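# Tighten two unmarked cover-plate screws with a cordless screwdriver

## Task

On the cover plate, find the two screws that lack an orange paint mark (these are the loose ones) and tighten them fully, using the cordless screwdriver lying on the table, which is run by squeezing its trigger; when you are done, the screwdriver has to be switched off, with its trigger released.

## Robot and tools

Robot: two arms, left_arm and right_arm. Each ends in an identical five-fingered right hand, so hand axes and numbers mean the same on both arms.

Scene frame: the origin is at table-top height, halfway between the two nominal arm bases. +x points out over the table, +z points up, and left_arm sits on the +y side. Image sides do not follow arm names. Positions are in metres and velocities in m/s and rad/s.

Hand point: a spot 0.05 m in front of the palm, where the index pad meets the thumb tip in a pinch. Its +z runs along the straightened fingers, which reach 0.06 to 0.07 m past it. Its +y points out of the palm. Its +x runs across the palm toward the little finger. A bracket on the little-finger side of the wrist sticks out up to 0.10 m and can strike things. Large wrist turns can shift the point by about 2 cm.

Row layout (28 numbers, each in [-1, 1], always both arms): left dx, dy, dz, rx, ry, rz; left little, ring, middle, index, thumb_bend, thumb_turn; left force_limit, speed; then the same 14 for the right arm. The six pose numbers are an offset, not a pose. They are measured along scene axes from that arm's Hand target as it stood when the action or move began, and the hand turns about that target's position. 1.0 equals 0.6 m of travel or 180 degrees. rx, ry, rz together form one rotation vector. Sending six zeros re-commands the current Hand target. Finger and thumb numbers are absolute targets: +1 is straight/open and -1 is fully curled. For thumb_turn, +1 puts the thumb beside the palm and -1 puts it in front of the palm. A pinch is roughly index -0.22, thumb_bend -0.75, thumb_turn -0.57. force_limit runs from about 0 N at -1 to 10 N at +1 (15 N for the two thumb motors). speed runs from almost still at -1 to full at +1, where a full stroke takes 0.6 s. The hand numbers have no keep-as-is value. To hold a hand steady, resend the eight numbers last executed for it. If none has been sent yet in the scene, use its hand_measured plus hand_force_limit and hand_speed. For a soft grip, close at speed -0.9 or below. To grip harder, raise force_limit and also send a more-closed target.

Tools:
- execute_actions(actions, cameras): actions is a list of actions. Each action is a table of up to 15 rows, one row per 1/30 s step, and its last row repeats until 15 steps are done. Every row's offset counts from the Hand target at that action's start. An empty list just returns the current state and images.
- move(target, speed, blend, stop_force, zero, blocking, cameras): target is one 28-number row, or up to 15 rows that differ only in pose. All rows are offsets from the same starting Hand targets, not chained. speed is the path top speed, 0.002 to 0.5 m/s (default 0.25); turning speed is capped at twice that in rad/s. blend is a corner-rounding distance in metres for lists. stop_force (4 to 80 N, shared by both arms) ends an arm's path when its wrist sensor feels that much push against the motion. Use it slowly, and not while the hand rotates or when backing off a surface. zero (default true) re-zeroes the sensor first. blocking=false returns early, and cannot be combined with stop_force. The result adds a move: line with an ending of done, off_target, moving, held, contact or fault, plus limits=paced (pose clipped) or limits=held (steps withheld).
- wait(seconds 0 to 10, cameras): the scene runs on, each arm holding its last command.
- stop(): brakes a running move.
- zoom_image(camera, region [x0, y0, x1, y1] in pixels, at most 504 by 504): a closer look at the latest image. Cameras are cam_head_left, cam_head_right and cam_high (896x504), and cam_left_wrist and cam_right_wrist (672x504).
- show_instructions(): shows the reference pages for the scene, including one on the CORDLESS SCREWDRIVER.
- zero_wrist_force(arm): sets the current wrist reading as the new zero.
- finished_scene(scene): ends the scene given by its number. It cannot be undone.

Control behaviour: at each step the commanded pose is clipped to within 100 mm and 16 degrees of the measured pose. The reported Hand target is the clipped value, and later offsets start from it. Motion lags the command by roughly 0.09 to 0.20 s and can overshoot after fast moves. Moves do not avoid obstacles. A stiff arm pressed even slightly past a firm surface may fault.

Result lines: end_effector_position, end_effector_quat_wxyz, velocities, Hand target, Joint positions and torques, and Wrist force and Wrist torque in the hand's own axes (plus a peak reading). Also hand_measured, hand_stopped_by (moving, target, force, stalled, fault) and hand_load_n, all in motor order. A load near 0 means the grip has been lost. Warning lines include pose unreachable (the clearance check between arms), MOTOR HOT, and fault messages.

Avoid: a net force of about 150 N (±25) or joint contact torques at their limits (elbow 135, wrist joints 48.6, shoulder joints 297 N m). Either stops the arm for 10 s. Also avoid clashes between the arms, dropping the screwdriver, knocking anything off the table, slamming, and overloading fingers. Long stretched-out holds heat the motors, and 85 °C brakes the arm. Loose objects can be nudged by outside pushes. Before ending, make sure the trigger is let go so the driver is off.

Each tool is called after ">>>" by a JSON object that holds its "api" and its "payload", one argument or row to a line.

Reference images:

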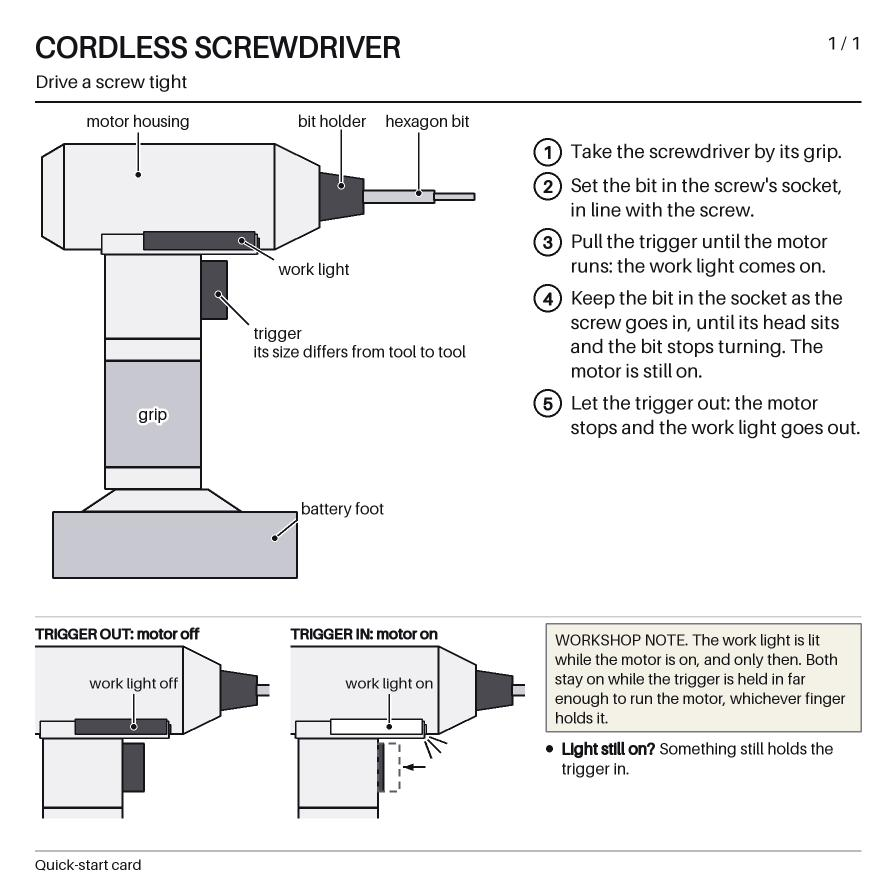

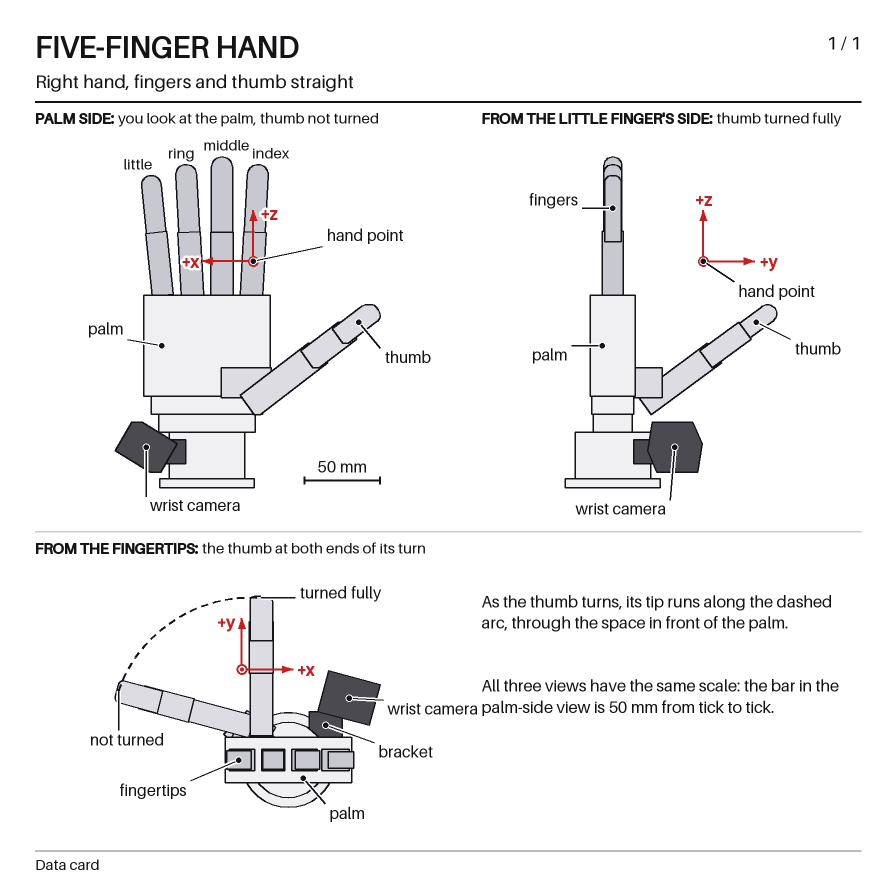

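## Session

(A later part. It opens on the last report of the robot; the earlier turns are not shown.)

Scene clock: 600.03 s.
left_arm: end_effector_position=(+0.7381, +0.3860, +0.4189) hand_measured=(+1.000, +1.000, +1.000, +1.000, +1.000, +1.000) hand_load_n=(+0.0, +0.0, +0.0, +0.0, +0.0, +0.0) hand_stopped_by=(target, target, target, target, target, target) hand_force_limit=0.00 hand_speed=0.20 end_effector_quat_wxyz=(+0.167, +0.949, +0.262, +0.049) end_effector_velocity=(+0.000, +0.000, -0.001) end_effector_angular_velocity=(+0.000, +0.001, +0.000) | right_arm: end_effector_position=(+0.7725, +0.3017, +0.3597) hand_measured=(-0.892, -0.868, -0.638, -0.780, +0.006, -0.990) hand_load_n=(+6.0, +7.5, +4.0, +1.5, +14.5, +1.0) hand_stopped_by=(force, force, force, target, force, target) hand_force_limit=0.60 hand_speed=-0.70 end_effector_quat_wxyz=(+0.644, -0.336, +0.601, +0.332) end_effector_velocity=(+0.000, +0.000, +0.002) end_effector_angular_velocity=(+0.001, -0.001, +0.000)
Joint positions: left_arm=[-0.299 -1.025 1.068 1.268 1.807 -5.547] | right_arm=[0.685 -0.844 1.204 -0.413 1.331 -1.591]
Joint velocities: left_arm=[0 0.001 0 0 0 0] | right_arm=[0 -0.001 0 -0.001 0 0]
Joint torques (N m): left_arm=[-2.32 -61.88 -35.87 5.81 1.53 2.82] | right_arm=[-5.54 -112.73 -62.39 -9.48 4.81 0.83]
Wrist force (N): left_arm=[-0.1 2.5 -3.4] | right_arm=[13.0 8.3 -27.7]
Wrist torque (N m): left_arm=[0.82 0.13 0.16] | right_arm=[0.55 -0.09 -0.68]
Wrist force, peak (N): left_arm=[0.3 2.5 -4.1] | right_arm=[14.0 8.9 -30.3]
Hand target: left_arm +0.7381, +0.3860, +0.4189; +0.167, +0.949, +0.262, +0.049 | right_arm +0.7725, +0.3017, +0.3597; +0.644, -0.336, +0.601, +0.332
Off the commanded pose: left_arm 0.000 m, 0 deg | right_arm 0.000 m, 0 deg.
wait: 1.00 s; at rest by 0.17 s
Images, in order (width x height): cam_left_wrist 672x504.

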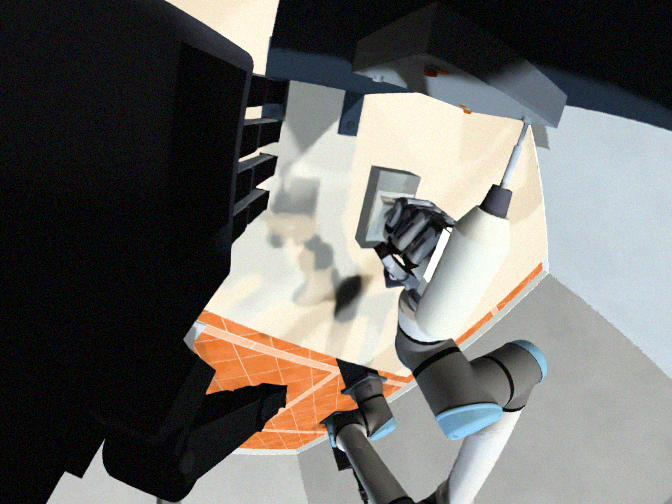

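>>> {"api": "zoom_image", "payload": {
  "camera": "cam_left_wrist",
  "region": [345, 0, 585, 150]
}}

>>> {"api": "wait", "payload": {
  "seconds": 0.1,
  "cameras": ["cam_high", "cam_head_left", "cam_head_right"]
}}

Scaled by 2.100 from the camera's 672x504 image, which has a finer 960x720 frame.

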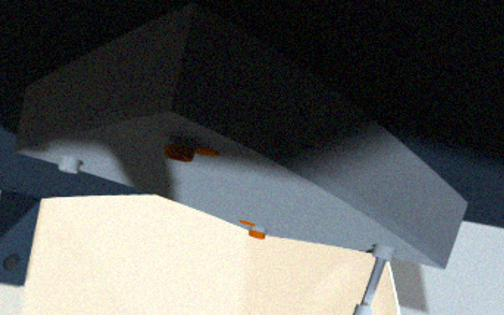

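Scene clock: 600.67 s.
left_arm: end_effector_position=(+0.7381, +0.3860, +0.4189) hand_measured=(+1.000, +1.000, +1.000, +1.000, +1.000, +1.000) hand_load_n=(+0.0, +0.0, +0.0, +0.0, +0.0, +0.0) hand_stopped_by=(target, target, target, target, target, target) hand_force_limit=0.00 hand_speed=0.20 end_effector_quat_wxyz=(+0.167, +0.949, +0.262, +0.049) end_effector_velocity=(+0.000, +0.000, +0.000) end_effector_angular_velocity=(+0.000, +0.000, +0.003) | right_arm: end_effector_position=(+0.7725, +0.3017, +0.3597) hand_measured=(-0.892, -0.868, -0.638, -0.780, +0.006, -0.990) hand_load_n=(+6.0, +6.5, +3.0, +1.5, +15.5, +0.5) hand_stopped_by=(force, force, force, target, force, target) hand_force_limit=0.60 hand_speed=-0.70 end_effector_quat_wxyz=(+0.644, -0.336, +0.601, +0.332) end_effector_velocity=(+0.000, +0.000, -0.001) end_effector_angular_velocity=(-0.001, +0.001, +0.000)
Joint positions: left_arm=[-0.299 -1.025 1.068 1.268 1.807 -5.547] | right_arm=[0.685 -0.844 1.204 -0.413 1.331 -1.591]
Joint velocities: left_arm=[0 0 0 0 0 -0.003] | right_arm=[0 0 0 0.001 0 0]
Joint torques (N m): left_arm=[-3.9 -60.77 -36.39 6.73 1.81 2.55] | right_arm=[-5.09 -114.78 -61.67 -8.63 4.89 0.65]
Wrist force (N): left_arm=[0.5 2.8 -3.7] | right_arm=[15.4 11.8 -39.5]
Wrist torque (N m): left_arm=[0.86 0.05 0.20] | right_arm=[1.00 -0.06 -0.56]
Wrist force, peak (N): left_arm=[0.6 2.4 -4.0] | right_arm=[17.0 12.1 -39.6]
Hand target: left_arm +0.7381, +0.3860, +0.4189; +0.167, +0.949, +0.262, +0.049 | right_arm +0.7725, +0.3017, +0.3597; +0.644, -0.336, +0.601, +0.332
Off the commanded pose: left_arm 0.000 m, 0 deg | right_arm 0.000 m, 0 deg.
wait: 0.10 s; at rest from the start
Images, in order (width x height): cam_head_left 896x504, cam_head_right 896x504, cam_high 896x504.

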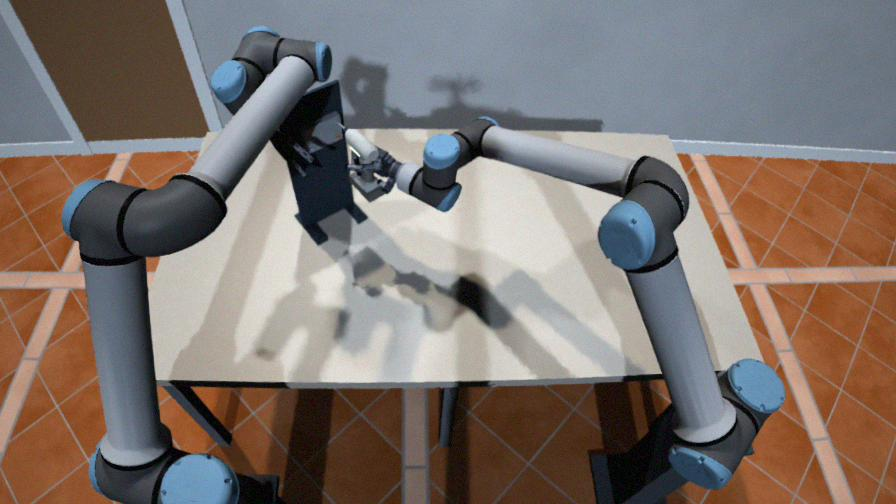

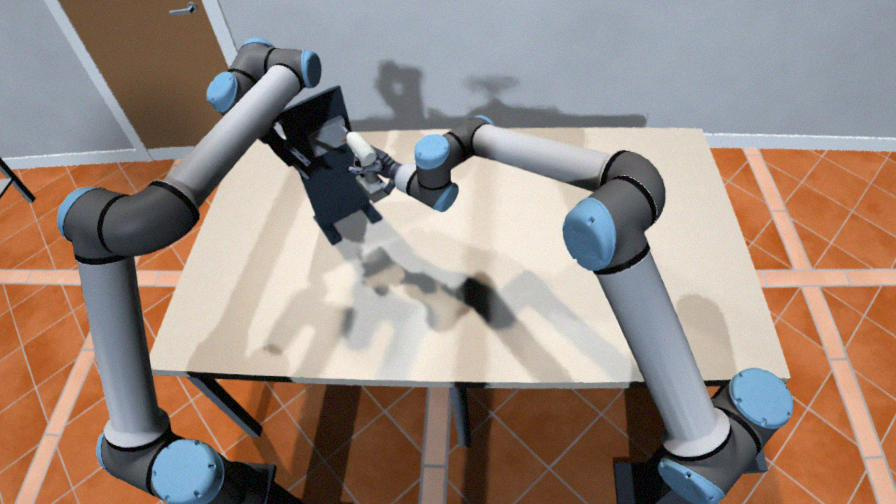

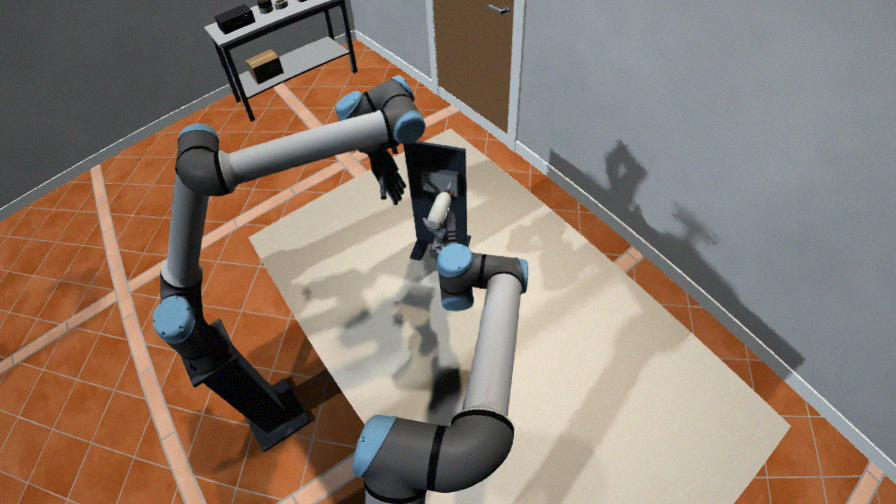

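>>> {"api": "move", "payload": {
  "target": [0,0,0,0,0,0,1,1,1,1,1,1,0,0.2,0,0,0,0,0,0,-0.98,-0.98,-0.93,-0.60,-0.97,-0.99,0.6,-0.7],
  "speed": 0.01,
  "cameras": ["cam_left_wrist"]
}}

>>> {"api": "zoom_image", "payload": {
  "camera": "cam_left_wrist",
  "region": [490, 70, 580, 160]
}}

>>> {"api": "zoom_image", "payload": {
  "camera": "cam_left_wrist",
  "region": [400, 0, 480, 60]
}}

>>> {"api": "zoom_image", "payload": {
  "camera": "cam_left_wrist",
  "region": [480, 110, 560, 230]
}}

Scene clock: 602.03 s.
left_arm: end_effector_position=(+0.7381, +0.3860, +0.4189) hand_measured=(+1.000, +1.000, +1.000, +1.000, +1.000, +1.000) hand_load_n=(+0.0, +0.0, +0.0, +0.0, +0.0, +0.0) hand_stopped_by=(target, target, target, target, target, target) hand_force_limit=0.00 hand_speed=0.20 end_effector_quat_wxyz=(+0.167, +0.949, +0.262, +0.049) end_effector_velocity=(+0.000, -0.001, +0.000) end_effector_angular_velocity=(+0.000, -0.001, +0.000) | right_arm: end_effector_position=(+0.7725, +0.3017, +0.3598) hand_measured=(-0.892, -0.868, -0.638, -0.600, +0.006, -0.990) hand_load_n=(+6.5, +8.0, +4.0, +1.0, +13.5, +2.5) hand_stopped_by=(force, force, force, target, force, target) hand_force_limit=0.60 hand_speed=-0.70 end_effector_quat_wxyz=(+0.644, -0.336, +0.601, +0.332) end_effector_velocity=(+0.000, +0.000, -0.002) end_effector_angular_velocity=(-0.001, +0.001, +0.001)
Joint positions: left_arm=[-0.299 -1.025 1.068 1.268 1.807 -5.547] | right_arm=[0.685 -0.844 1.204 -0.413 1.331 -1.591]
Joint velocities: left_arm=[-0.001 0 0 -0.001 0 0] | right_arm=[0 0.002 0 0 -0.001 0]
Joint torques (N m): left_arm=[-4.52 -62.5 -38.99 6.12 1.66 2.41] | right_arm=[0.73 -113.71 -47.05 -6.1 -0.57 0.72]
Wrist force (N): left_arm=[0.7 2.6 -3.8] | right_arm=[8.8 -3.9 -4.0]
Wrist torque (N m): left_arm=[0.85 0.03 0.21] | right_arm=[-0.33 -0.29 0.12]
Wrist force, peak (N): left_arm=[0.5 2.8 -3.9] | right_arm=[15.4 11.8 -40.0]
Hand target: left_arm +0.7381, +0.3860, +0.4189; +0.167, +0.949, +0.262, +0.049 | right_arm +0.7725, +0.3017, +0.3597; +0.644, -0.336, +0.601, +0.332
Off the commanded pose: left_arm 0.000 m, 0 deg | right_arm 0.000 m, 0 deg.
move: done
Images, in order (width x height): cam_left_wrist 672x504.

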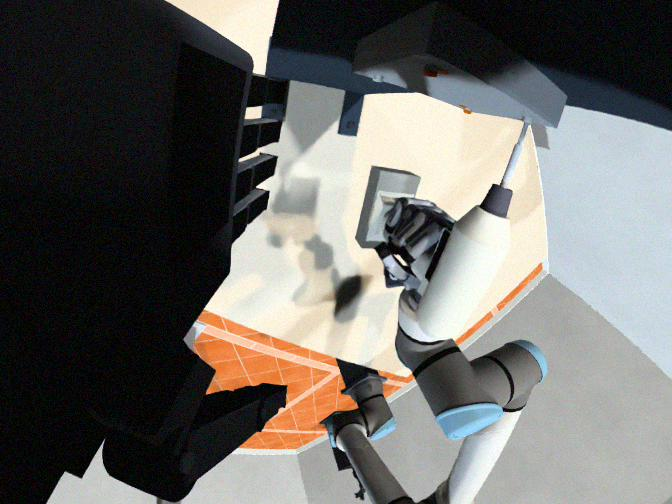

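Scaled by 5.600 from the camera's 672x504 image, which has a finer 960x720 frame.

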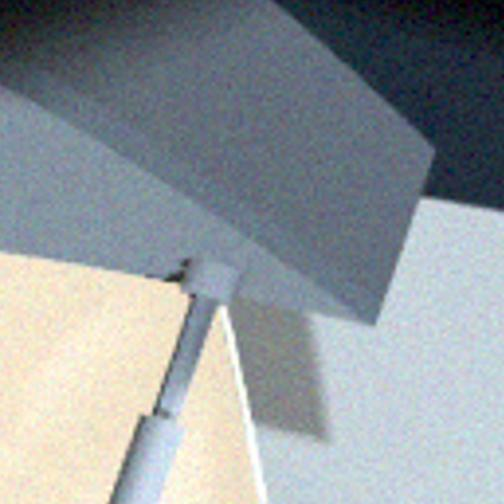

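Scaled by 6.300 from the camera's 672x504 image, which has a finer 960x720 frame.

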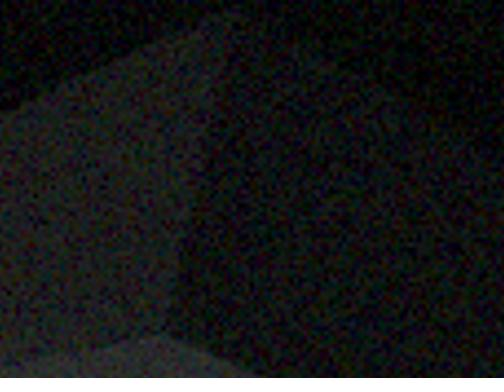

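Scaled by 4.200 from the camera's 672x504 image, which has a finer 960x720 frame.

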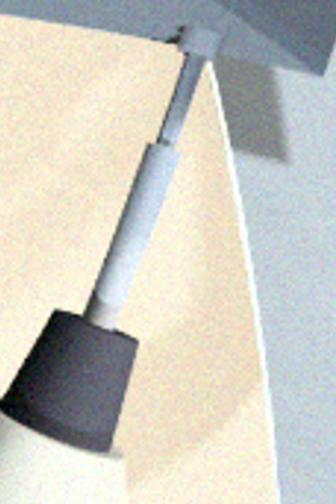

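>>> {"api": "move", "payload": {
  "target": [
    [0,0,0.1333,0.0952,0.0572,0,1,1,1,1,1,1,0,0.2,0,0,0,0,0,0,-0.98,-0.98,-0.93,-0.60,-0.97,-0.99,0.6,-0.7],
    [0.0392,-0.0953,0.11,0.0952,0.0572,0,1,1,1,1,1,1,0,0.2,0,0,0,0,0,0,-0.98,-0.98,-0.93,-0.60,-0.97,-0.99,0.6,-0.7]
  ],
  "speed": 0.15,
  "cameras": ["cam_left_wrist"]
}}

>>> {"api": "zoom_image", "payload": {
  "camera": "cam_left_wrist",
  "region": [280, 0, 520, 180]
}}

>>> {"api": "zoom_image", "payload": {
  "camera": "cam_left_wrist",
  "region": [410, 70, 490, 190]
}}

>>> {"api": "zoom_image", "payload": {
  "camera": "cam_left_wrist",
  "region": [450, 20, 510, 100]
}}

Scene clock: 604.63 s.
left_arm: end_effector_position=(+0.7616, +0.3288, +0.4848) hand_measured=(+1.000, +1.000, +1.000, +1.000, +1.000, +1.000) hand_load_n=(+0.0, +0.0, +0.0, +0.0, +0.0, +0.0) hand_stopped_by=(target, target, target, target, target, target) hand_force_limit=0.00 hand_speed=0.20 end_effector_quat_wxyz=(+0.000, +0.964, +0.266, +0.002) end_effector_velocity=(+0.000, +0.000, +0.000) end_effector_angular_velocity=(+0.000, -0.001, -0.001) | right_arm: end_effector_position=(+0.7725, +0.3017, +0.3597) hand_measured=(-0.892, -0.868, -0.638, -0.600, +0.006, -0.990) hand_load_n=(+6.5, +8.0, +4.0, +1.0, +13.5, +2.5) hand_stopped_by=(force, force, force, target, force, target) hand_force_limit=0.60 hand_speed=-0.70 end_effector_quat_wxyz=(+0.644, -0.336, +0.601, +0.332) end_effector_velocity=(+0.000, +0.000, +0.002) end_effector_angular_velocity=(+0.001, -0.001, +0.000)
Joint positions: left_arm=[-0.425 -0.812 0.588 1.791 1.568 -5.641] | right_arm=[0.685 -0.844 1.204 -0.413 1.331 -1.591]
Joint velocities: left_arm=[0 0 0 0 0 0.001] | right_arm=[0 -0.001 0 0 0 0]
Joint torques (N m): left_arm=[-2.6 -91.47 -27.73 0.26 -1.88 3.35] | right_arm=[7.44 -114.93 -42.95 -1.66 -1.59 0.77]
Wrist force (N): left_arm=[0.4 2.1 -3.9] | right_arm=[8.0 -4.1 -3.3]
Wrist torque (N m): left_arm=[0.73 0.07 0.15] | right_arm=[-0.38 -0.41 0.06]
Wrist force, peak (N): left_arm=[0.5 1.9 -5.0] | right_arm=[9.1 -4.1 -4.7]
Hand target: left_arm +0.7617, +0.3288, +0.4848; +0.000, +0.964, +0.266, +0.002 | right_arm +0.7725, +0.3017, +0.3597; +0.644, -0.336, +0.601, +0.332
Off the commanded pose: left_arm 0.000 m, 0 deg | right_arm 0.000 m, 0 deg.
move: done
Images, in order (width x height): cam_left_wrist 672x504.

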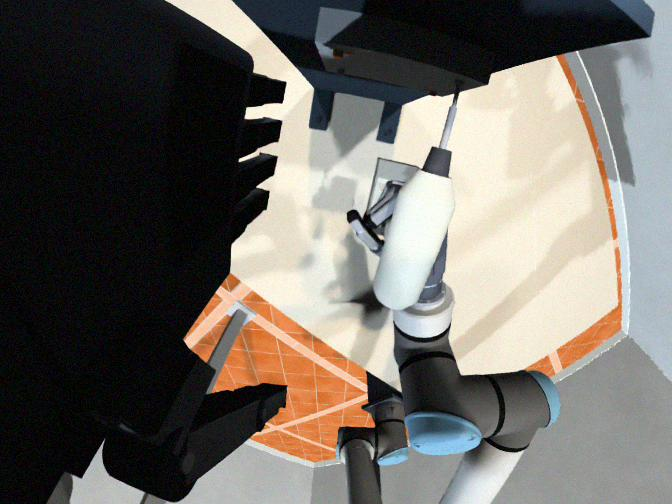

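Scaled by 2.100 from the camera's 672x504 image, which has a finer 960x720 frame.

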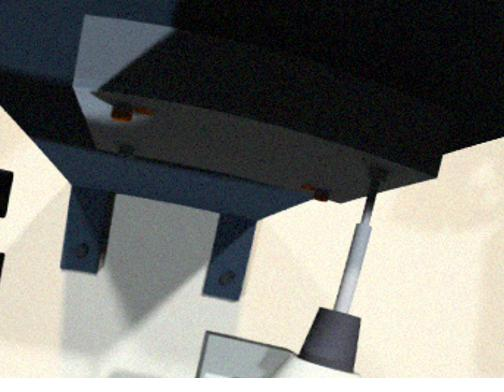

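Scaled by 4.200 from the camera's 672x504 image, which has a finer 960x720 frame.

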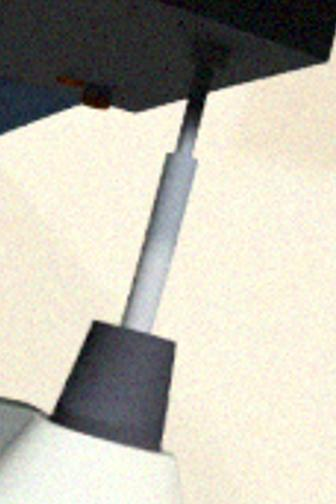

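Scaled by 6.300 from the camera's 672x504 image, which has a finer 960x720 frame.

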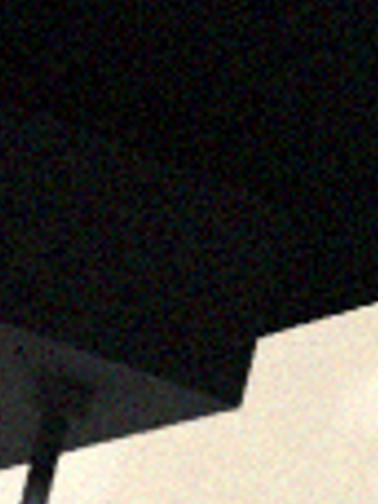

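>>> {"api": "zoom_image", "payload": {
  "camera": "cam_left_wrist",
  "region": [415, 95, 475, 185]
}}

>>> {"api": "move", "payload": {
  "target": [0,0,0,0,0,0,1,1,1,1,1,1,0,0.2,-0.02671,-0.01994,0,0,0,0,-0.98,-0.98,-0.93,-0.60,-0.97,-0.99,0.6,-0.7],
  "speed": 0.03,
  "cameras": ["cam_left_wrist"]
}}

>>> {"api": "zoom_image", "payload": {
  "camera": "cam_left_wrist",
  "region": [415, 95, 475, 185]
}}

Scaled by 5.600 from the camera's 672x504 image, which has a finer 960x720 frame.

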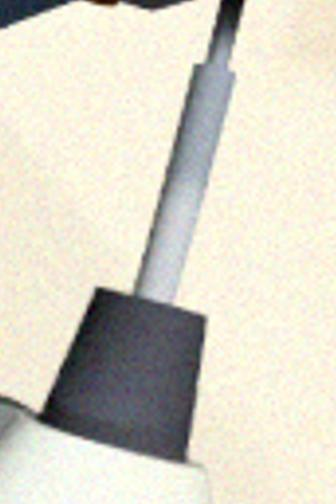

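Scene clock: 606.40 s.
left_arm: end_effector_position=(+0.7617, +0.3288, +0.4848) hand_measured=(+1.000, +1.000, +1.000, +1.000, +1.000, +1.000) hand_load_n=(+0.0, +0.0, +0.0, +0.0, +0.0, +0.0) hand_stopped_by=(target, target, target, target, target, target) hand_force_limit=0.00 hand_speed=0.20 end_effector_quat_wxyz=(+0.000, +0.964, +0.266, +0.002) end_effector_velocity=(+0.000, +0.000, +0.001) end_effector_angular_velocity=(+0.000, -0.001, -0.001) | right_arm: end_effector_position=(+0.7564, +0.2898, +0.3598) hand_measured=(-0.892, -0.868, -0.638, -0.600, +0.006, -0.990) hand_load_n=(+7.0, +8.0, +4.5, +1.0, +13.0, +2.5) hand_stopped_by=(force, force, force, target, force, target) hand_force_limit=0.60 hand_speed=-0.70 end_effector_quat_wxyz=(+0.644, -0.336, +0.601, +0.332) end_effector_velocity=(+0.001, +0.001, +0.000) end_effector_angular_velocity=(+0.000, +0.000, +0.000)
Joint positions: left_arm=[-0.425 -0.812 0.588 1.791 1.568 -5.641] | right_arm=[0.687 -0.875 1.259 -0.437 1.333 -1.592]
Joint velocities: left_arm=[0 -0.001 0 0 0 0] | right_arm=[0 0.001 -0.003 0.001 0 0]
Joint torques (N m): left_arm=[-1.66 -103.16 -25.9 0.41 -1.8 3.89] | right_arm=[7.72 -100.22 -53.4 -1.45 1.59 -1.75]
Wrist force (N): left_arm=[0.2 1.8 -3.6] | right_arm=[8.6 -3.0 -2.8]
Wrist torque (N m): left_arm=[0.68 0.10 0.13] | right_arm=[-0.50 -0.26 0.08]
Wrist force, peak (N): left_arm=[0.3 2.1 -4.1] | right_arm=[8.9 -3.3 -3.2]
Hand target: left_arm +0.7617, +0.3288, +0.4848; +0.000, +0.964, +0.266, +0.002 | right_arm +0.7564, +0.2898, +0.3597; +0.644, -0.336, +0.601, +0.332
Off the commanded pose: left_arm 0.000 m, 0 deg | right_arm 0.000 m, 0 deg.
move: done
Images, in order (width x height): cam_left_wrist 672x504.

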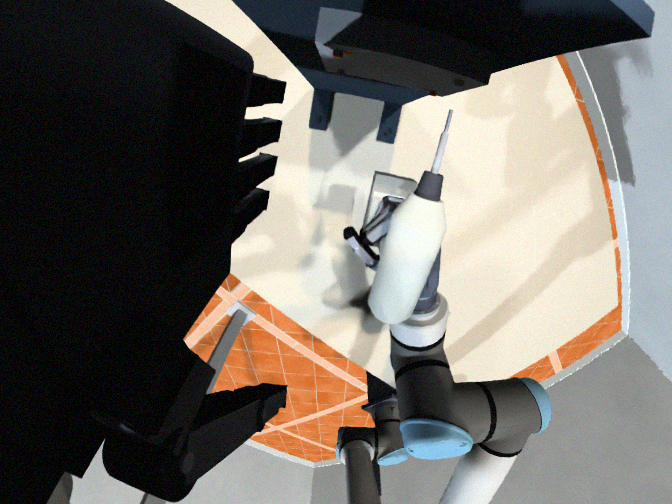

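Scaled by 5.600 from the camera's 672x504 image, which has a finer 960x720 frame.

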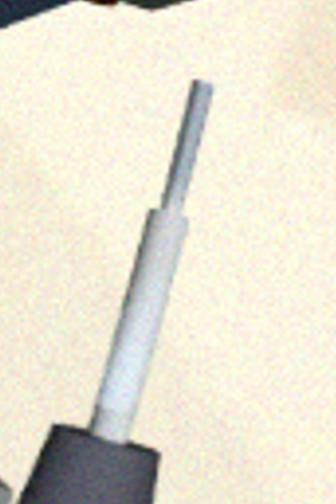

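>>> {"api": "move", "payload": {
  "target": [
    [-0.0392,0.0953,0.0233,-0.0952,-0.0572,0,1,1,1,1,1,1,0,0.2,0,0,0,0,0,0,-0.98,-0.98,-0.93,-0.60,-0.97,-0.99,0.6,-0.7],
    [-0.0392,0.0953,-0.11,-0.0952,-0.0572,0,1,1,1,1,1,1,0,0.2,0,0,0,0,0,0,-0.98,-0.98,-0.93,-0.60,-0.97,-0.99,0.6,-0.7]
  ],
  "speed": 0.15,
  "cameras": ["cam_left_wrist"]
}}

>>> {"api": "zoom_image", "payload": {
  "camera": "cam_left_wrist",
  "region": [475, 110, 565, 245]
}}

>>> {"api": "move", "payload": {
  "target": [0,0,0,0,0,0,1,1,1,1,1,1,0,0.2,0.0227,0.01695,0,0,0,0,-0.98,-0.98,-0.93,-0.60,-0.97,-0.99,0.6,-0.7],
  "speed": 0.03,
  "cameras": ["cam_left_wrist"]
}}

>>> {"api": "zoom_image", "payload": {
  "camera": "cam_left_wrist",
  "region": [475, 110, 565, 245]
}}

Scene clock: 609.13 s.
left_arm: end_effector_position=(+0.7381, +0.3860, +0.4190) hand_measured=(+1.000, +1.000, +1.000, +1.000, +1.000, +1.000) hand_load_n=(+0.0, +0.0, +0.0, +0.0, +0.0, +0.0) hand_stopped_by=(target, target, target, target, target, target) hand_force_limit=0.00 hand_speed=0.20 end_effector_quat_wxyz=(+0.167, +0.949, +0.262, +0.049) end_effector_velocity=(+0.000, +0.000, +0.000) end_effector_angular_velocity=(+0.000, +0.001, +0.000) | right_arm: end_effector_position=(+0.7564, +0.2898, +0.3597) hand_measured=(-0.892, -0.868, -0.638, -0.600, +0.006, -0.990) hand_load_n=(+6.5, +8.5, +4.0, +1.5, +13.0, +2.5) hand_stopped_by=(force, force, force, target, force, target) hand_force_limit=0.60 hand_speed=-0.70 end_effector_quat_wxyz=(+0.644, -0.336, +0.601, +0.332) end_effector_velocity=(+0.000, +0.000, +0.000) end_effector_angular_velocity=(+0.000, +0.000, +0.000)
Joint positions: left_arm=[-0.299 -1.026 1.068 1.268 1.807 -5.547] | right_arm=[0.687 -0.875 1.259 -0.436 1.333 -1.592]
Joint velocities: left_arm=[0 0 0 0 0 0] | right_arm=[0 0 0 0 0 0]
Joint torques (N m): left_arm=[-11.17 -62.16 -44.3 4.52 1.36 -3.22] | right_arm=[-12.84 -100.87 -48.79 -2.93 0.06 -1.88]
Wrist force (N): left_arm=[0.2 2.6 -3.9] | right_arm=[8.8 -3.1 -2.8]
Wrist torque (N m): left_arm=[0.85 0.12 0.17] | right_arm=[-0.52 -0.29 0.08]
Wrist force, peak (N): left_arm=[0.3 3.1 -5.5] | right_arm=[9.3 -3.2 -2.7]
Hand target: left_arm +0.7381, +0.3860, +0.4190; +0.167, +0.949, +0.262, +0.049 | right_arm +0.7564, +0.2898, +0.3597; +0.644, -0.336, +0.601, +0.332
Off the commanded pose: left_arm 0.000 m, 0 deg | right_arm 0.000 m, 0 deg.
move: done
Images, in order (width x height): cam_left_wrist 672x504.

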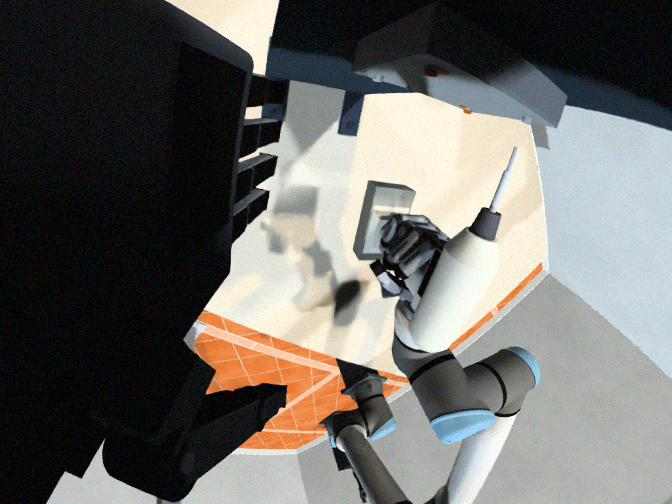

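Scaled by 3.733 from the camera's 672x504 image, which has a finer 960x720 frame.

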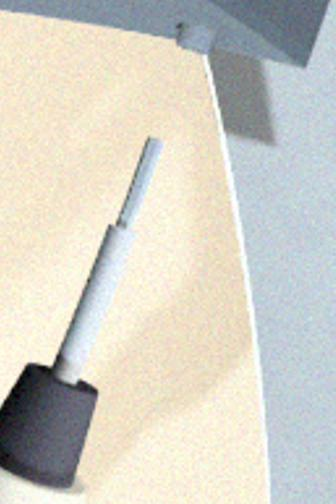

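Scene clock: 610.00 s.
left_arm: end_effector_position=(+0.7381, +0.3860, +0.4190) hand_measured=(+1.000, +1.000, +1.000, +1.000, +1.000, +1.000) hand_load_n=(+0.0, +0.5, +0.0, +0.0, +0.0, +0.0) hand_stopped_by=(target, target, target, target, target, target) hand_force_limit=0.00 hand_speed=0.20 end_effector_quat_wxyz=(+0.167, +0.949, +0.262, +0.049) end_effector_velocity=(+0.000, +0.000, +0.000) end_effector_angular_velocity=(+0.000, +0.001, +0.001) | right_arm: end_effector_position=(+0.7701, +0.2999, +0.3596) hand_measured=(-0.892, -0.868, -0.638, -0.600, +0.006, -0.990) hand_load_n=(+7.0, +8.5, +4.0, +1.0, +12.5, +2.5) hand_stopped_by=(force, force, force, target, force, target) hand_force_limit=0.60 hand_speed=-0.70 end_effector_quat_wxyz=(+0.644, -0.336, +0.601, +0.332) end_effector_velocity=(-0.001, +0.000, -0.001) end_effector_angular_velocity=(+0.000, +0.000, +0.000)
Joint positions: left_arm=[-0.299 -1.026 1.068 1.268 1.807 -5.547] | right_arm=[0.685 -0.848 1.212 -0.416 1.331 -1.591]
Joint velocities: left_arm=[0 0 0 0 0 -0.001] | right_arm=[0 -0.001 0.003 -0.002 0 0]
Joint torques (N m): left_arm=[-12.63 -59.97 -37.52 0.14 1.87 -0.92] | right_arm=[-8.91 -122.28 -42.79 -6.8 -0.69 1.39]
Wrist force (N): left_arm=[0.4 2.9 -3.7] | right_arm=[8.5 -3.0 -3.2]
Wrist torque (N m): left_arm=[0.90 0.08 0.20] | right_arm=[-0.48 -0.22 0.08]
Wrist force, peak (N): left_arm=[0.7 2.5 -4.0] | right_arm=[9.0 -3.2 -3.2]
Hand target: left_arm +0.7381, +0.3860, +0.4190; +0.167, +0.949, +0.262, +0.049 | right_arm +0.7701, +0.2999, +0.3597; +0.644, -0.336, +0.601, +0.332
Off the commanded pose: left_arm 0.000 m, 0 deg | right_arm 0.000 m, 0 deg.
move: done
Images, in order (width x height): cam_left_wrist 672x504.

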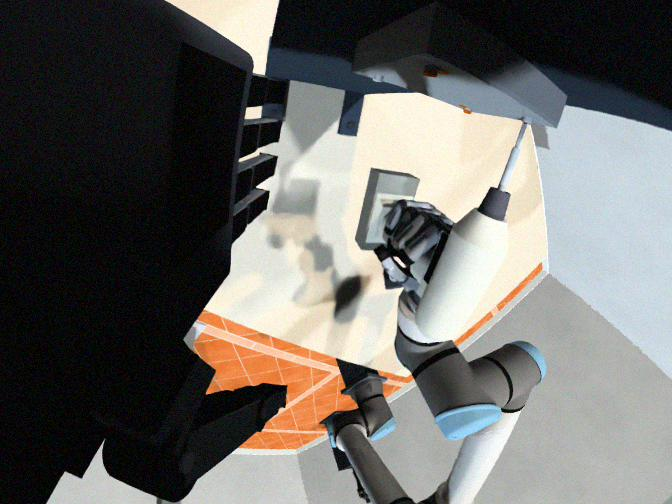

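Scaled by 3.733 from the camera's 672x504 image, which has a finer 960x720 frame.

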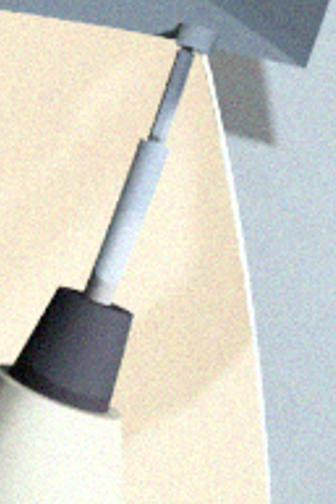

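>>> {"api": "move", "payload": {
  "target": [
    [0,0,0,0,0,0,1,1,1,1,1,1,0,0.2,-0.00868,-0.00648,0,0,0,0,-0.98,-0.98,-0.93,-0.60,-0.97,-0.99,0.6,-0.7],
    [0,0,0,0,0,0,1,1,1,1,1,1,0,0.2,-0.02364,0.01355,0,0,0,0,-0.98,-0.98,-0.93,-0.60,-0.97,-0.99,0.6,-0.7]
  ],
  "speed": 0.04,
  "cameras": []
}}

>>> {"api": "move", "payload": {
  "target": [0,0,0,0,0,0,1,1,1,1,1,1,0,0.2,0.024,0.01792,0,0,0,0,-0.98,-0.98,-0.93,-0.60,-0.97,-0.99,0.6,-0.7],
  "speed": 0.008,
  "stop_force": 5,
  "cameras": ["cam_left_wrist"]
}}

Scene clock: 611.27 s.
left_arm: end_effector_position=(+0.7381, +0.3860, +0.4190) hand_measured=(+1.000, +1.000, +1.000, +1.000, +1.000, +1.000) hand_load_n=(+0.0, +0.0, +0.0, +0.0, +0.0, +0.0) hand_stopped_by=(target, target, target, target, target, target) hand_force_limit=0.00 hand_speed=0.20 end_effector_quat_wxyz=(+0.167, +0.949, +0.262, +0.049) end_effector_velocity=(+0.000, +0.000, +0.000) end_effector_angular_velocity=(+0.000, +0.000, -0.001) | right_arm: end_effector_position=(+0.7557, +0.3082, +0.3597) hand_measured=(-0.892, -0.868, -0.638, -0.600, +0.006, -0.990) hand_load_n=(+7.0, +8.5, +4.0, +1.0, +12.5, +3.0) hand_stopped_by=(force, force, force, target, force, target) hand_force_limit=0.60 hand_speed=-0.70 end_effector_quat_wxyz=(+0.644, -0.336, +0.601, +0.332) end_effector_velocity=(+0.002, -0.002, -0.001) end_effector_angular_velocity=(-0.001, +0.001, -0.001)
Joint positions: left_arm=[-0.299 -1.026 1.068 1.268 1.807 -5.547] | right_arm=[0.702 -0.851 1.217 -0.418 1.348 -1.592]
Joint velocities: left_arm=[0 0.001 0 0 0 0.001] | right_arm=[-0.003 0 0.001 0 -0.002 0]
Joint torques (N m): left_arm=[-15.12 -56.3 -28.95 0.92 1.83 2.46] | right_arm=[-11.24 -119.79 -40.15 -4.08 -1.51 -1.49]
Wrist force (N): left_arm=[0.5 2.7 -3.3] | right_arm=[8.6 -3.1 -2.7]
Wrist torque (N m): left_arm=[0.83 0.05 0.20] | right_arm=[-0.51 -0.27 0.08]
Wrist force, peak (N): left_arm=[0.3 2.5 -4.0] | right_arm=[9.2 -3.5 -3.7]
Hand target: left_arm +0.7381, +0.3860, +0.4190; +0.167, +0.949, +0.262, +0.049 | right_arm +0.7559, +0.3081, +0.3597; +0.644, -0.336, +0.601, +0.332
Off the commanded pose: left_arm 0.000 m, 0 deg | right_arm 0.000 m, 0 deg.
move: done
No camera images: "cameras" was empty.

Scene clock: 613.70 s.
left_arm: end_effector_position=(+0.7381, +0.3860, +0.4190) hand_measured=(+1.000, +1.000, +1.000, +1.000, +1.000, +1.000) hand_load_n=(+0.0, +0.0, -0.5, +0.0, +0.0, +0.0) hand_stopped_by=(target, target, target, target, target, target) hand_force_limit=0.00 hand_speed=0.20 end_effector_quat_wxyz=(+0.167, +0.949, +0.262, +0.049) end_effector_velocity=(+0.000, +0.000, +0.000) end_effector_angular_velocity=(+0.000, +0.000, -0.001) | right_arm: end_effector_position=(+0.7651, +0.3149, +0.3597) hand_measured=(-0.892, -0.868, -0.638, -0.600, +0.006, -0.990) hand_load_n=(+7.0, +8.5, +4.0, +1.0, +13.0, +2.5) hand_stopped_by=(force, force, force, target, force, target) hand_force_limit=0.60 hand_speed=-0.70 end_effector_quat_wxyz=(+0.644, -0.336, +0.601, +0.332) end_effector_velocity=(+0.000, +0.000, -0.002) end_effector_angular_velocity=(-0.001, +0.001, +0.000)
Joint positions: left_arm=[-0.299 -1.026 1.068 1.268 1.807 -5.547] | right_arm=[0.7 -0.833 1.185 -0.405 1.346 -1.592]
Joint velocities: left_arm=[0 0 0 -0.001 0 0] | right_arm=[0 0.002 0 0 0 0]
Joint torques (N m): left_arm=[-10.69 -61.21 -28.76 2.88 1.76 2.46] | right_arm=[-3.2 -124.68 -42.7 -6.62 2.47 0.9]
Wrist force (N): left_arm=[0.3 2.6 -3.8] | right_arm=[9.0 -2.4 -3.5]
Wrist torque (N m): left_arm=[0.84 0.09 0.19] | right_arm=[-0.44 -0.24 0.11]
Wrist force, peak (N): left_arm=[0.0 2.8 -3.9] | right_arm=[11.3 -0.2 -13.8]
Hand target: left_arm +0.7381, +0.3860, +0.4190; +0.167, +0.949, +0.262, +0.049 | right_arm +0.7650, +0.3149, +0.3597; +0.644, -0.336, +0.601, +0.332
Off the commanded pose: left_arm 0.000 m, 0 deg | right_arm 0.007 m, 0 deg.
move: contact (right_arm)
Images, in order (width x height): cam_left_wrist 672x504.

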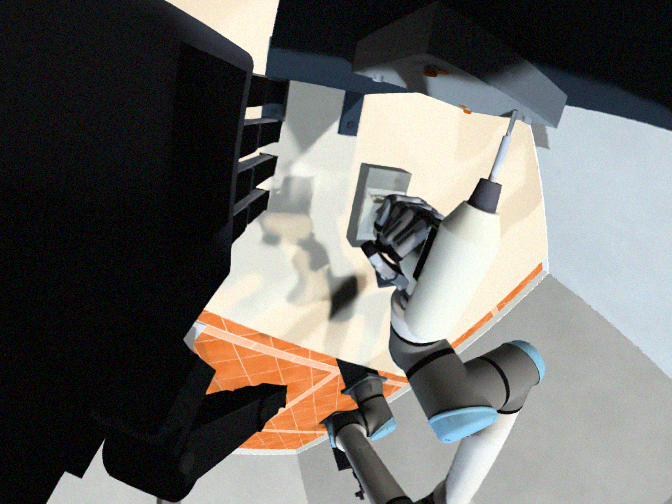

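>>> {"api": "move", "payload": {
  "target": [
    [0,0,0,0,0,0,1,1,1,1,1,1,0,0.2,-0.00801,-0.00598,0,0,0,0,-0.98,-0.98,-0.93,-0.60,-0.97,-0.99,0.6,-0.7],
    [0,0,0,0,0,0,1,1,1,1,1,1,0,0.2,-0.04291,0.04076,0,0,0,0,-0.98,-0.98,-0.93,-0.60,-0.97,-0.99,0.6,-0.7]
  ],
  "speed": 0.06,
  "cameras": ["cam_left_wrist"]
}}

>>> {"api": "move", "payload": {
  "target": [0,0,0,0,0,0,1,1,1,1,1,1,0,0.2,0.024,0.01792,0,0,0,0,-0.98,-0.98,-0.93,-0.60,-0.97,-0.99,0.6,-0.7],
  "speed": 0.008,
  "stop_force": 5,
  "cameras": ["cam_left_wrist"]
}}

Scene clock: 614.87 s.
left_arm: end_effector_position=(+0.7381, +0.3860, +0.4190) hand_measured=(+1.000, +1.000, +1.000, +1.000, +1.000, +1.000) hand_load_n=(+0.0, +0.0, +0.0, +0.0, +0.0, +0.0) hand_stopped_by=(target, target, target, target, target, target) hand_force_limit=0.00 hand_speed=0.20 end_effector_quat_wxyz=(+0.167, +0.949, +0.262, +0.049) end_effector_velocity=(+0.000, +0.000, +0.000) end_effector_angular_velocity=(+0.000, +0.000, +0.002) | right_arm: end_effector_position=(+0.7391, +0.3395, +0.3597) hand_measured=(-0.892, -0.868, -0.638, -0.600, +0.006, -0.990) hand_load_n=(+7.0, +8.5, +4.0, +1.0, +13.0, +2.5) hand_stopped_by=(force, force, force, target, force, target) hand_force_limit=0.60 hand_speed=-0.70 end_effector_quat_wxyz=(+0.644, -0.336, +0.601, +0.332) end_effector_velocity=(+0.002, -0.003, -0.001) end_effector_angular_velocity=(-0.001, +0.001, +0.000)
Joint positions: left_arm=[-0.299 -1.026 1.068 1.268 1.807 -5.547] | right_arm=[0.737 -0.824 1.169 -0.397 1.383 -1.594]
Joint velocities: left_arm=[0 0 0 0 -0.001 -0.002] | right_arm=[-0.004 -0.002 0.004 -0.001 -0.004 0]
Joint torques (N m): left_arm=[-10.71 -58.63 -27.37 3.83 1.6 2.38] | right_arm=[-16.44 -126.79 -39.04 -6.07 -1.32 -1.31]
Wrist force (N): left_arm=[0.4 2.5 -3.6] | right_arm=[8.9 -3.0 -3.0]
Wrist torque (N m): left_arm=[0.82 0.06 0.19] | right_arm=[-0.48 -0.27 0.10]
Wrist force, peak (N): left_arm=[0.4 2.9 -3.9] | right_arm=[8.7 -4.3 -4.4]
Hand target: left_arm +0.7381, +0.3860, +0.4190; +0.167, +0.949, +0.262, +0.049 | right_arm +0.7393, +0.3393, +0.3597; +0.644, -0.336, +0.601, +0.332
Off the commanded pose: left_arm 0.000 m, 0 deg | right_arm 0.000 m, 0 deg.
move: done
Images, in order (width x height): cam_left_wrist 672x504.

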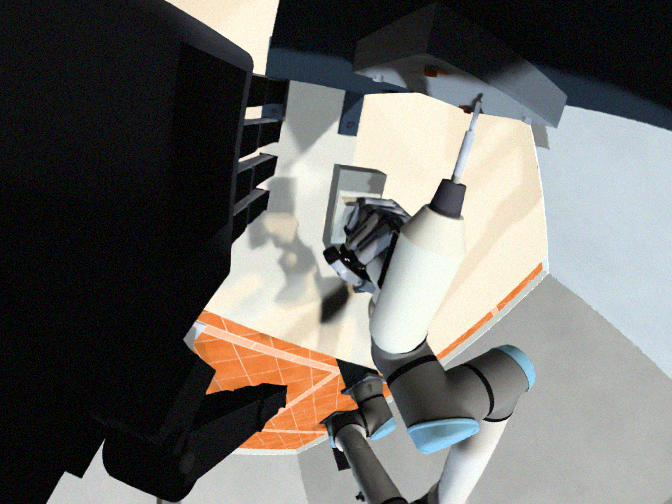

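Scene clock: 616.50 s.
left_arm: end_effector_position=(+0.7381, +0.3860, +0.4190) hand_measured=(+1.000, +1.000, +1.000, +1.000, +1.000, +1.000) hand_load_n=(+0.0, +0.0, +0.0, +0.0, +0.0, +0.0) hand_stopped_by=(target, target, target, target, target, target) hand_force_limit=0.00 hand_speed=0.20 end_effector_quat_wxyz=(+0.167, +0.949, +0.262, +0.049) end_effector_velocity=(+0.000, +0.000, +0.000) end_effector_angular_velocity=(+0.001, -0.001, +0.000) | right_arm: end_effector_position=(+0.7443, +0.3430, +0.3597) hand_measured=(-0.892, -0.868, -0.638, -0.600, +0.006, -0.990) hand_load_n=(+7.5, +8.5, +4.0, +1.5, +13.0, +2.5) hand_stopped_by=(force, force, force, target, force, target) hand_force_limit=0.60 hand_speed=-0.70 end_effector_quat_wxyz=(+0.644, -0.336, +0.601, +0.332) end_effector_velocity=(+0.000, +0.000, +0.000) end_effector_angular_velocity=(+0.000, -0.001, +0.000)
Joint positions: left_arm=[-0.299 -1.026 1.068 1.268 1.807 -5.547] | right_arm=[0.736 -0.814 1.152 -0.39 1.382 -1.594]
Joint velocities: left_arm=[0 0 0 -0.001 -0.001 0.001] | right_arm=[0 0 0 0 0 0]
Joint torques (N m): left_arm=[-6.15 -57.51 -29.3 3.93 1.94 2.55] | right_arm=[-0.86 -125.02 -42.2 -6.58 2.25 0.72]
Wrist force (N): left_arm=[0.5 2.3 -3.3] | right_arm=[9.0 -2.9 -3.6]
Wrist torque (N m): left_arm=[0.78 0.05 0.19] | right_arm=[-0.48 -0.27 0.10]
Wrist force, peak (N): left_arm=[0.4 2.7 -3.9] | right_arm=[11.4 -0.2 -13.0]
Hand target: left_arm +0.7381, +0.3860, +0.4190; +0.167, +0.949, +0.262, +0.049 | right_arm +0.7442, +0.3430, +0.3597; +0.644, -0.336, +0.601, +0.332
Off the commanded pose: left_arm 0.000 m, 0 deg | right_arm 0.012 m, 0 deg.
move: contact (right_arm)
Images, in order (width x height): cam_left_wrist 672x504.

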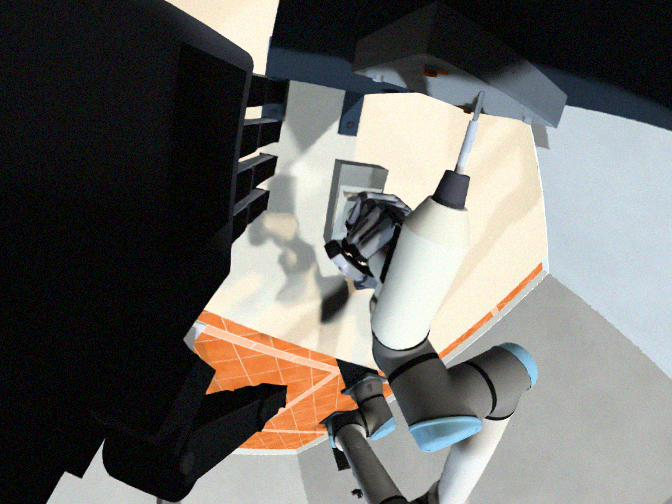

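>>> {"api": "move", "payload": {
  "target": [
    [0,0,0,0,0,0,1,1,1,1,1,1,0,0.2,-0.00801,-0.00598,0,0,0,0,-0.98,-0.98,-0.93,-0.60,-0.97,-0.99,0.6,-0.7],
    [0,0,0,0,0,0,1,1,1,1,1,1,0,0.2,-0.00801,-0.00598,-0.05,0,0,0,-0.98,-0.98,-0.93,-0.60,-0.97,-0.99,0.6,-0.7]
  ],
  "speed": 0.06,
  "cameras": ["cam_left_wrist"]
}}

>>> {"api": "move", "payload": {
  "target": [0,0,0,0,0,0,1,1,1,1,1,1,0,0.2,0.024,0.01792,0,0,0,0,-0.98,-0.98,-0.93,-0.60,-0.97,-0.99,0.6,-0.7],
  "speed": 0.008,
  "stop_force": 5,
  "cameras": ["cam_left_wrist"]
}}

Scene clock: 617.60 s.
left_arm: end_effector_position=(+0.7381, +0.3860, +0.4190) hand_measured=(+1.000, +1.000, +1.000, +1.000, +1.000, +1.000) hand_load_n=(+0.0, +0.0, +0.0, +0.0, -0.5, +0.0) hand_stopped_by=(target, target, target, target, target, target) hand_force_limit=0.00 hand_speed=0.20 end_effector_quat_wxyz=(+0.167, +0.949, +0.262, +0.049) end_effector_velocity=(+0.000, +0.001, +0.000) end_effector_angular_velocity=(-0.001, -0.001, +0.000) | right_arm: end_effector_position=(+0.7394, +0.3394, +0.3295) hand_measured=(-0.892, -0.868, -0.638, -0.600, +0.006, -0.990) hand_load_n=(+7.0, +8.5, +4.5, +1.0, +13.0, +2.5) hand_stopped_by=(force, force, force, target, force, target) hand_force_limit=0.60 hand_speed=-0.70 end_effector_quat_wxyz=(+0.644, -0.336, +0.601, +0.332) end_effector_velocity=(+0.000, +0.000, +0.004) end_effector_angular_velocity=(+0.000, +0.001, +0.000)
Joint positions: left_arm=[-0.299 -1.026 1.068 1.268 1.807 -5.547] | right_arm=[0.737 -0.805 1.192 -0.439 1.383 -1.594]
Joint velocities: left_arm=[0.001 0 0 -0.001 0.001 0] | right_arm=[0 -0.003 -0.003 0.007 0 0]
Joint torques (N m): left_arm=[-9.93 -59.89 -31.64 4.85 1.57 2.28] | right_arm=[4.86 -119.78 -52.14 -2.12 -0.38 -1.43]
Wrist force (N): left_arm=[0.3 2.4 -3.5] | right_arm=[8.3 -2.9 -2.9]
Wrist torque (N m): left_arm=[0.81 0.08 0.18] | right_arm=[-0.47 -0.21 0.06]
Wrist force, peak (N): left_arm=[0.3 2.5 -4.0] | right_arm=[10.3 -3.3 -3.3]
Hand target: left_arm +0.7381, +0.3860, +0.4190; +0.167, +0.949, +0.262, +0.049 | right_arm +0.7394, +0.3394, +0.3297; +0.644, -0.336, +0.601, +0.332
Off the commanded pose: left_arm 0.000 m, 0 deg | right_arm 0.000 m, 0 deg.
move: done
Images, in order (width x height): cam_left_wrist 672x504.

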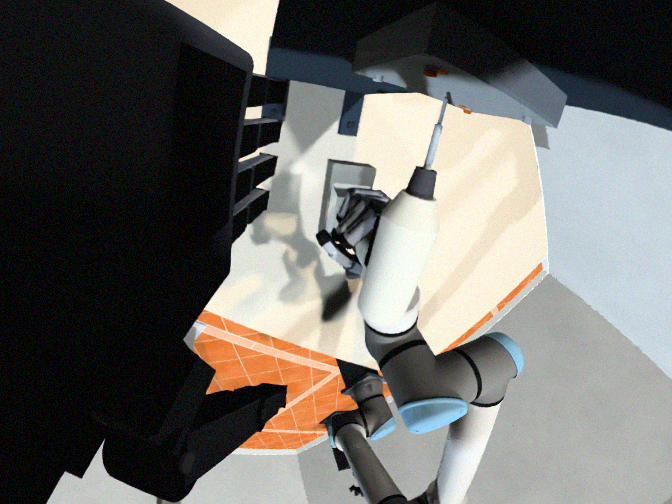

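Scene clock: 619.23 s.
left_arm: end_effector_position=(+0.7381, +0.3860, +0.4190) hand_measured=(+1.000, +1.000, +1.000, +1.000, +1.000, +1.000) hand_load_n=(+0.0, +0.0, +0.0, +0.0, +0.0, +0.0) hand_stopped_by=(target, target, target, target, target, target) hand_force_limit=0.00 hand_speed=0.20 end_effector_quat_wxyz=(+0.167, +0.949, +0.262, +0.049) end_effector_velocity=(+0.000, -0.001, +0.001) end_effector_angular_velocity=(+0.000, +0.000, +0.000) | right_arm: end_effector_position=(+0.7442, +0.3430, +0.3297) hand_measured=(-0.892, -0.868, -0.638, -0.600, +0.006, -0.990) hand_load_n=(+7.0, +8.5, +4.0, +1.0, +13.0, +2.5) hand_stopped_by=(force, force, force, target, force, target) hand_force_limit=0.60 hand_speed=-0.70 end_effector_quat_wxyz=(+0.644, -0.336, +0.601, +0.332) end_effector_velocity=(+0.000, +0.000, +0.001) end_effector_angular_velocity=(+0.000, +0.000, +0.000)
Joint positions: left_arm=[-0.299 -1.026 1.068 1.268 1.807 -5.547] | right_arm=[0.736 -0.796 1.175 -0.431 1.382 -1.594]
Joint velocities: left_arm=[-0.001 -0.001 0 0 0 -0.001] | right_arm=[0 -0.001 0 0.001 0 0]
Joint torques (N m): left_arm=[-5.17 -58.82 -31.46 6.39 1.71 2.18] | right_arm=[-1.08 -126.33 -41.93 -6.85 2.31 -0.24]
Wrist force (N): left_arm=[0.4 2.6 -3.6] | right_arm=[9.5 -2.6 -4.3]
Wrist torque (N m): left_arm=[0.83 0.07 0.19] | right_arm=[-0.44 -0.30 0.13]
Wrist force, peak (N): left_arm=[0.5 2.7 -3.9] | right_arm=[11.6 -0.2 -12.9]
Hand target: left_arm +0.7381, +0.3860, +0.4190; +0.167, +0.949, +0.262, +0.049 | right_arm +0.7442, +0.3431, +0.3297; +0.644, -0.336, +0.601, +0.332
Off the commanded pose: left_arm 0.000 m, 0 deg | right_arm 0.012 m, 0 deg.
move: contact (right_arm)
Images, in order (width x height): cam_left_wrist 672x504.

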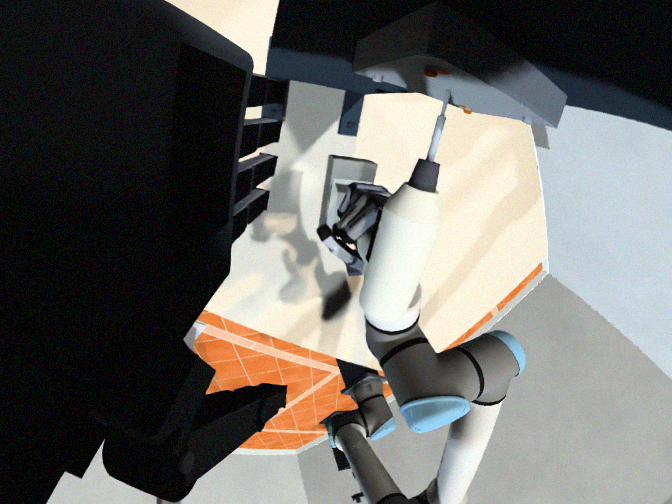

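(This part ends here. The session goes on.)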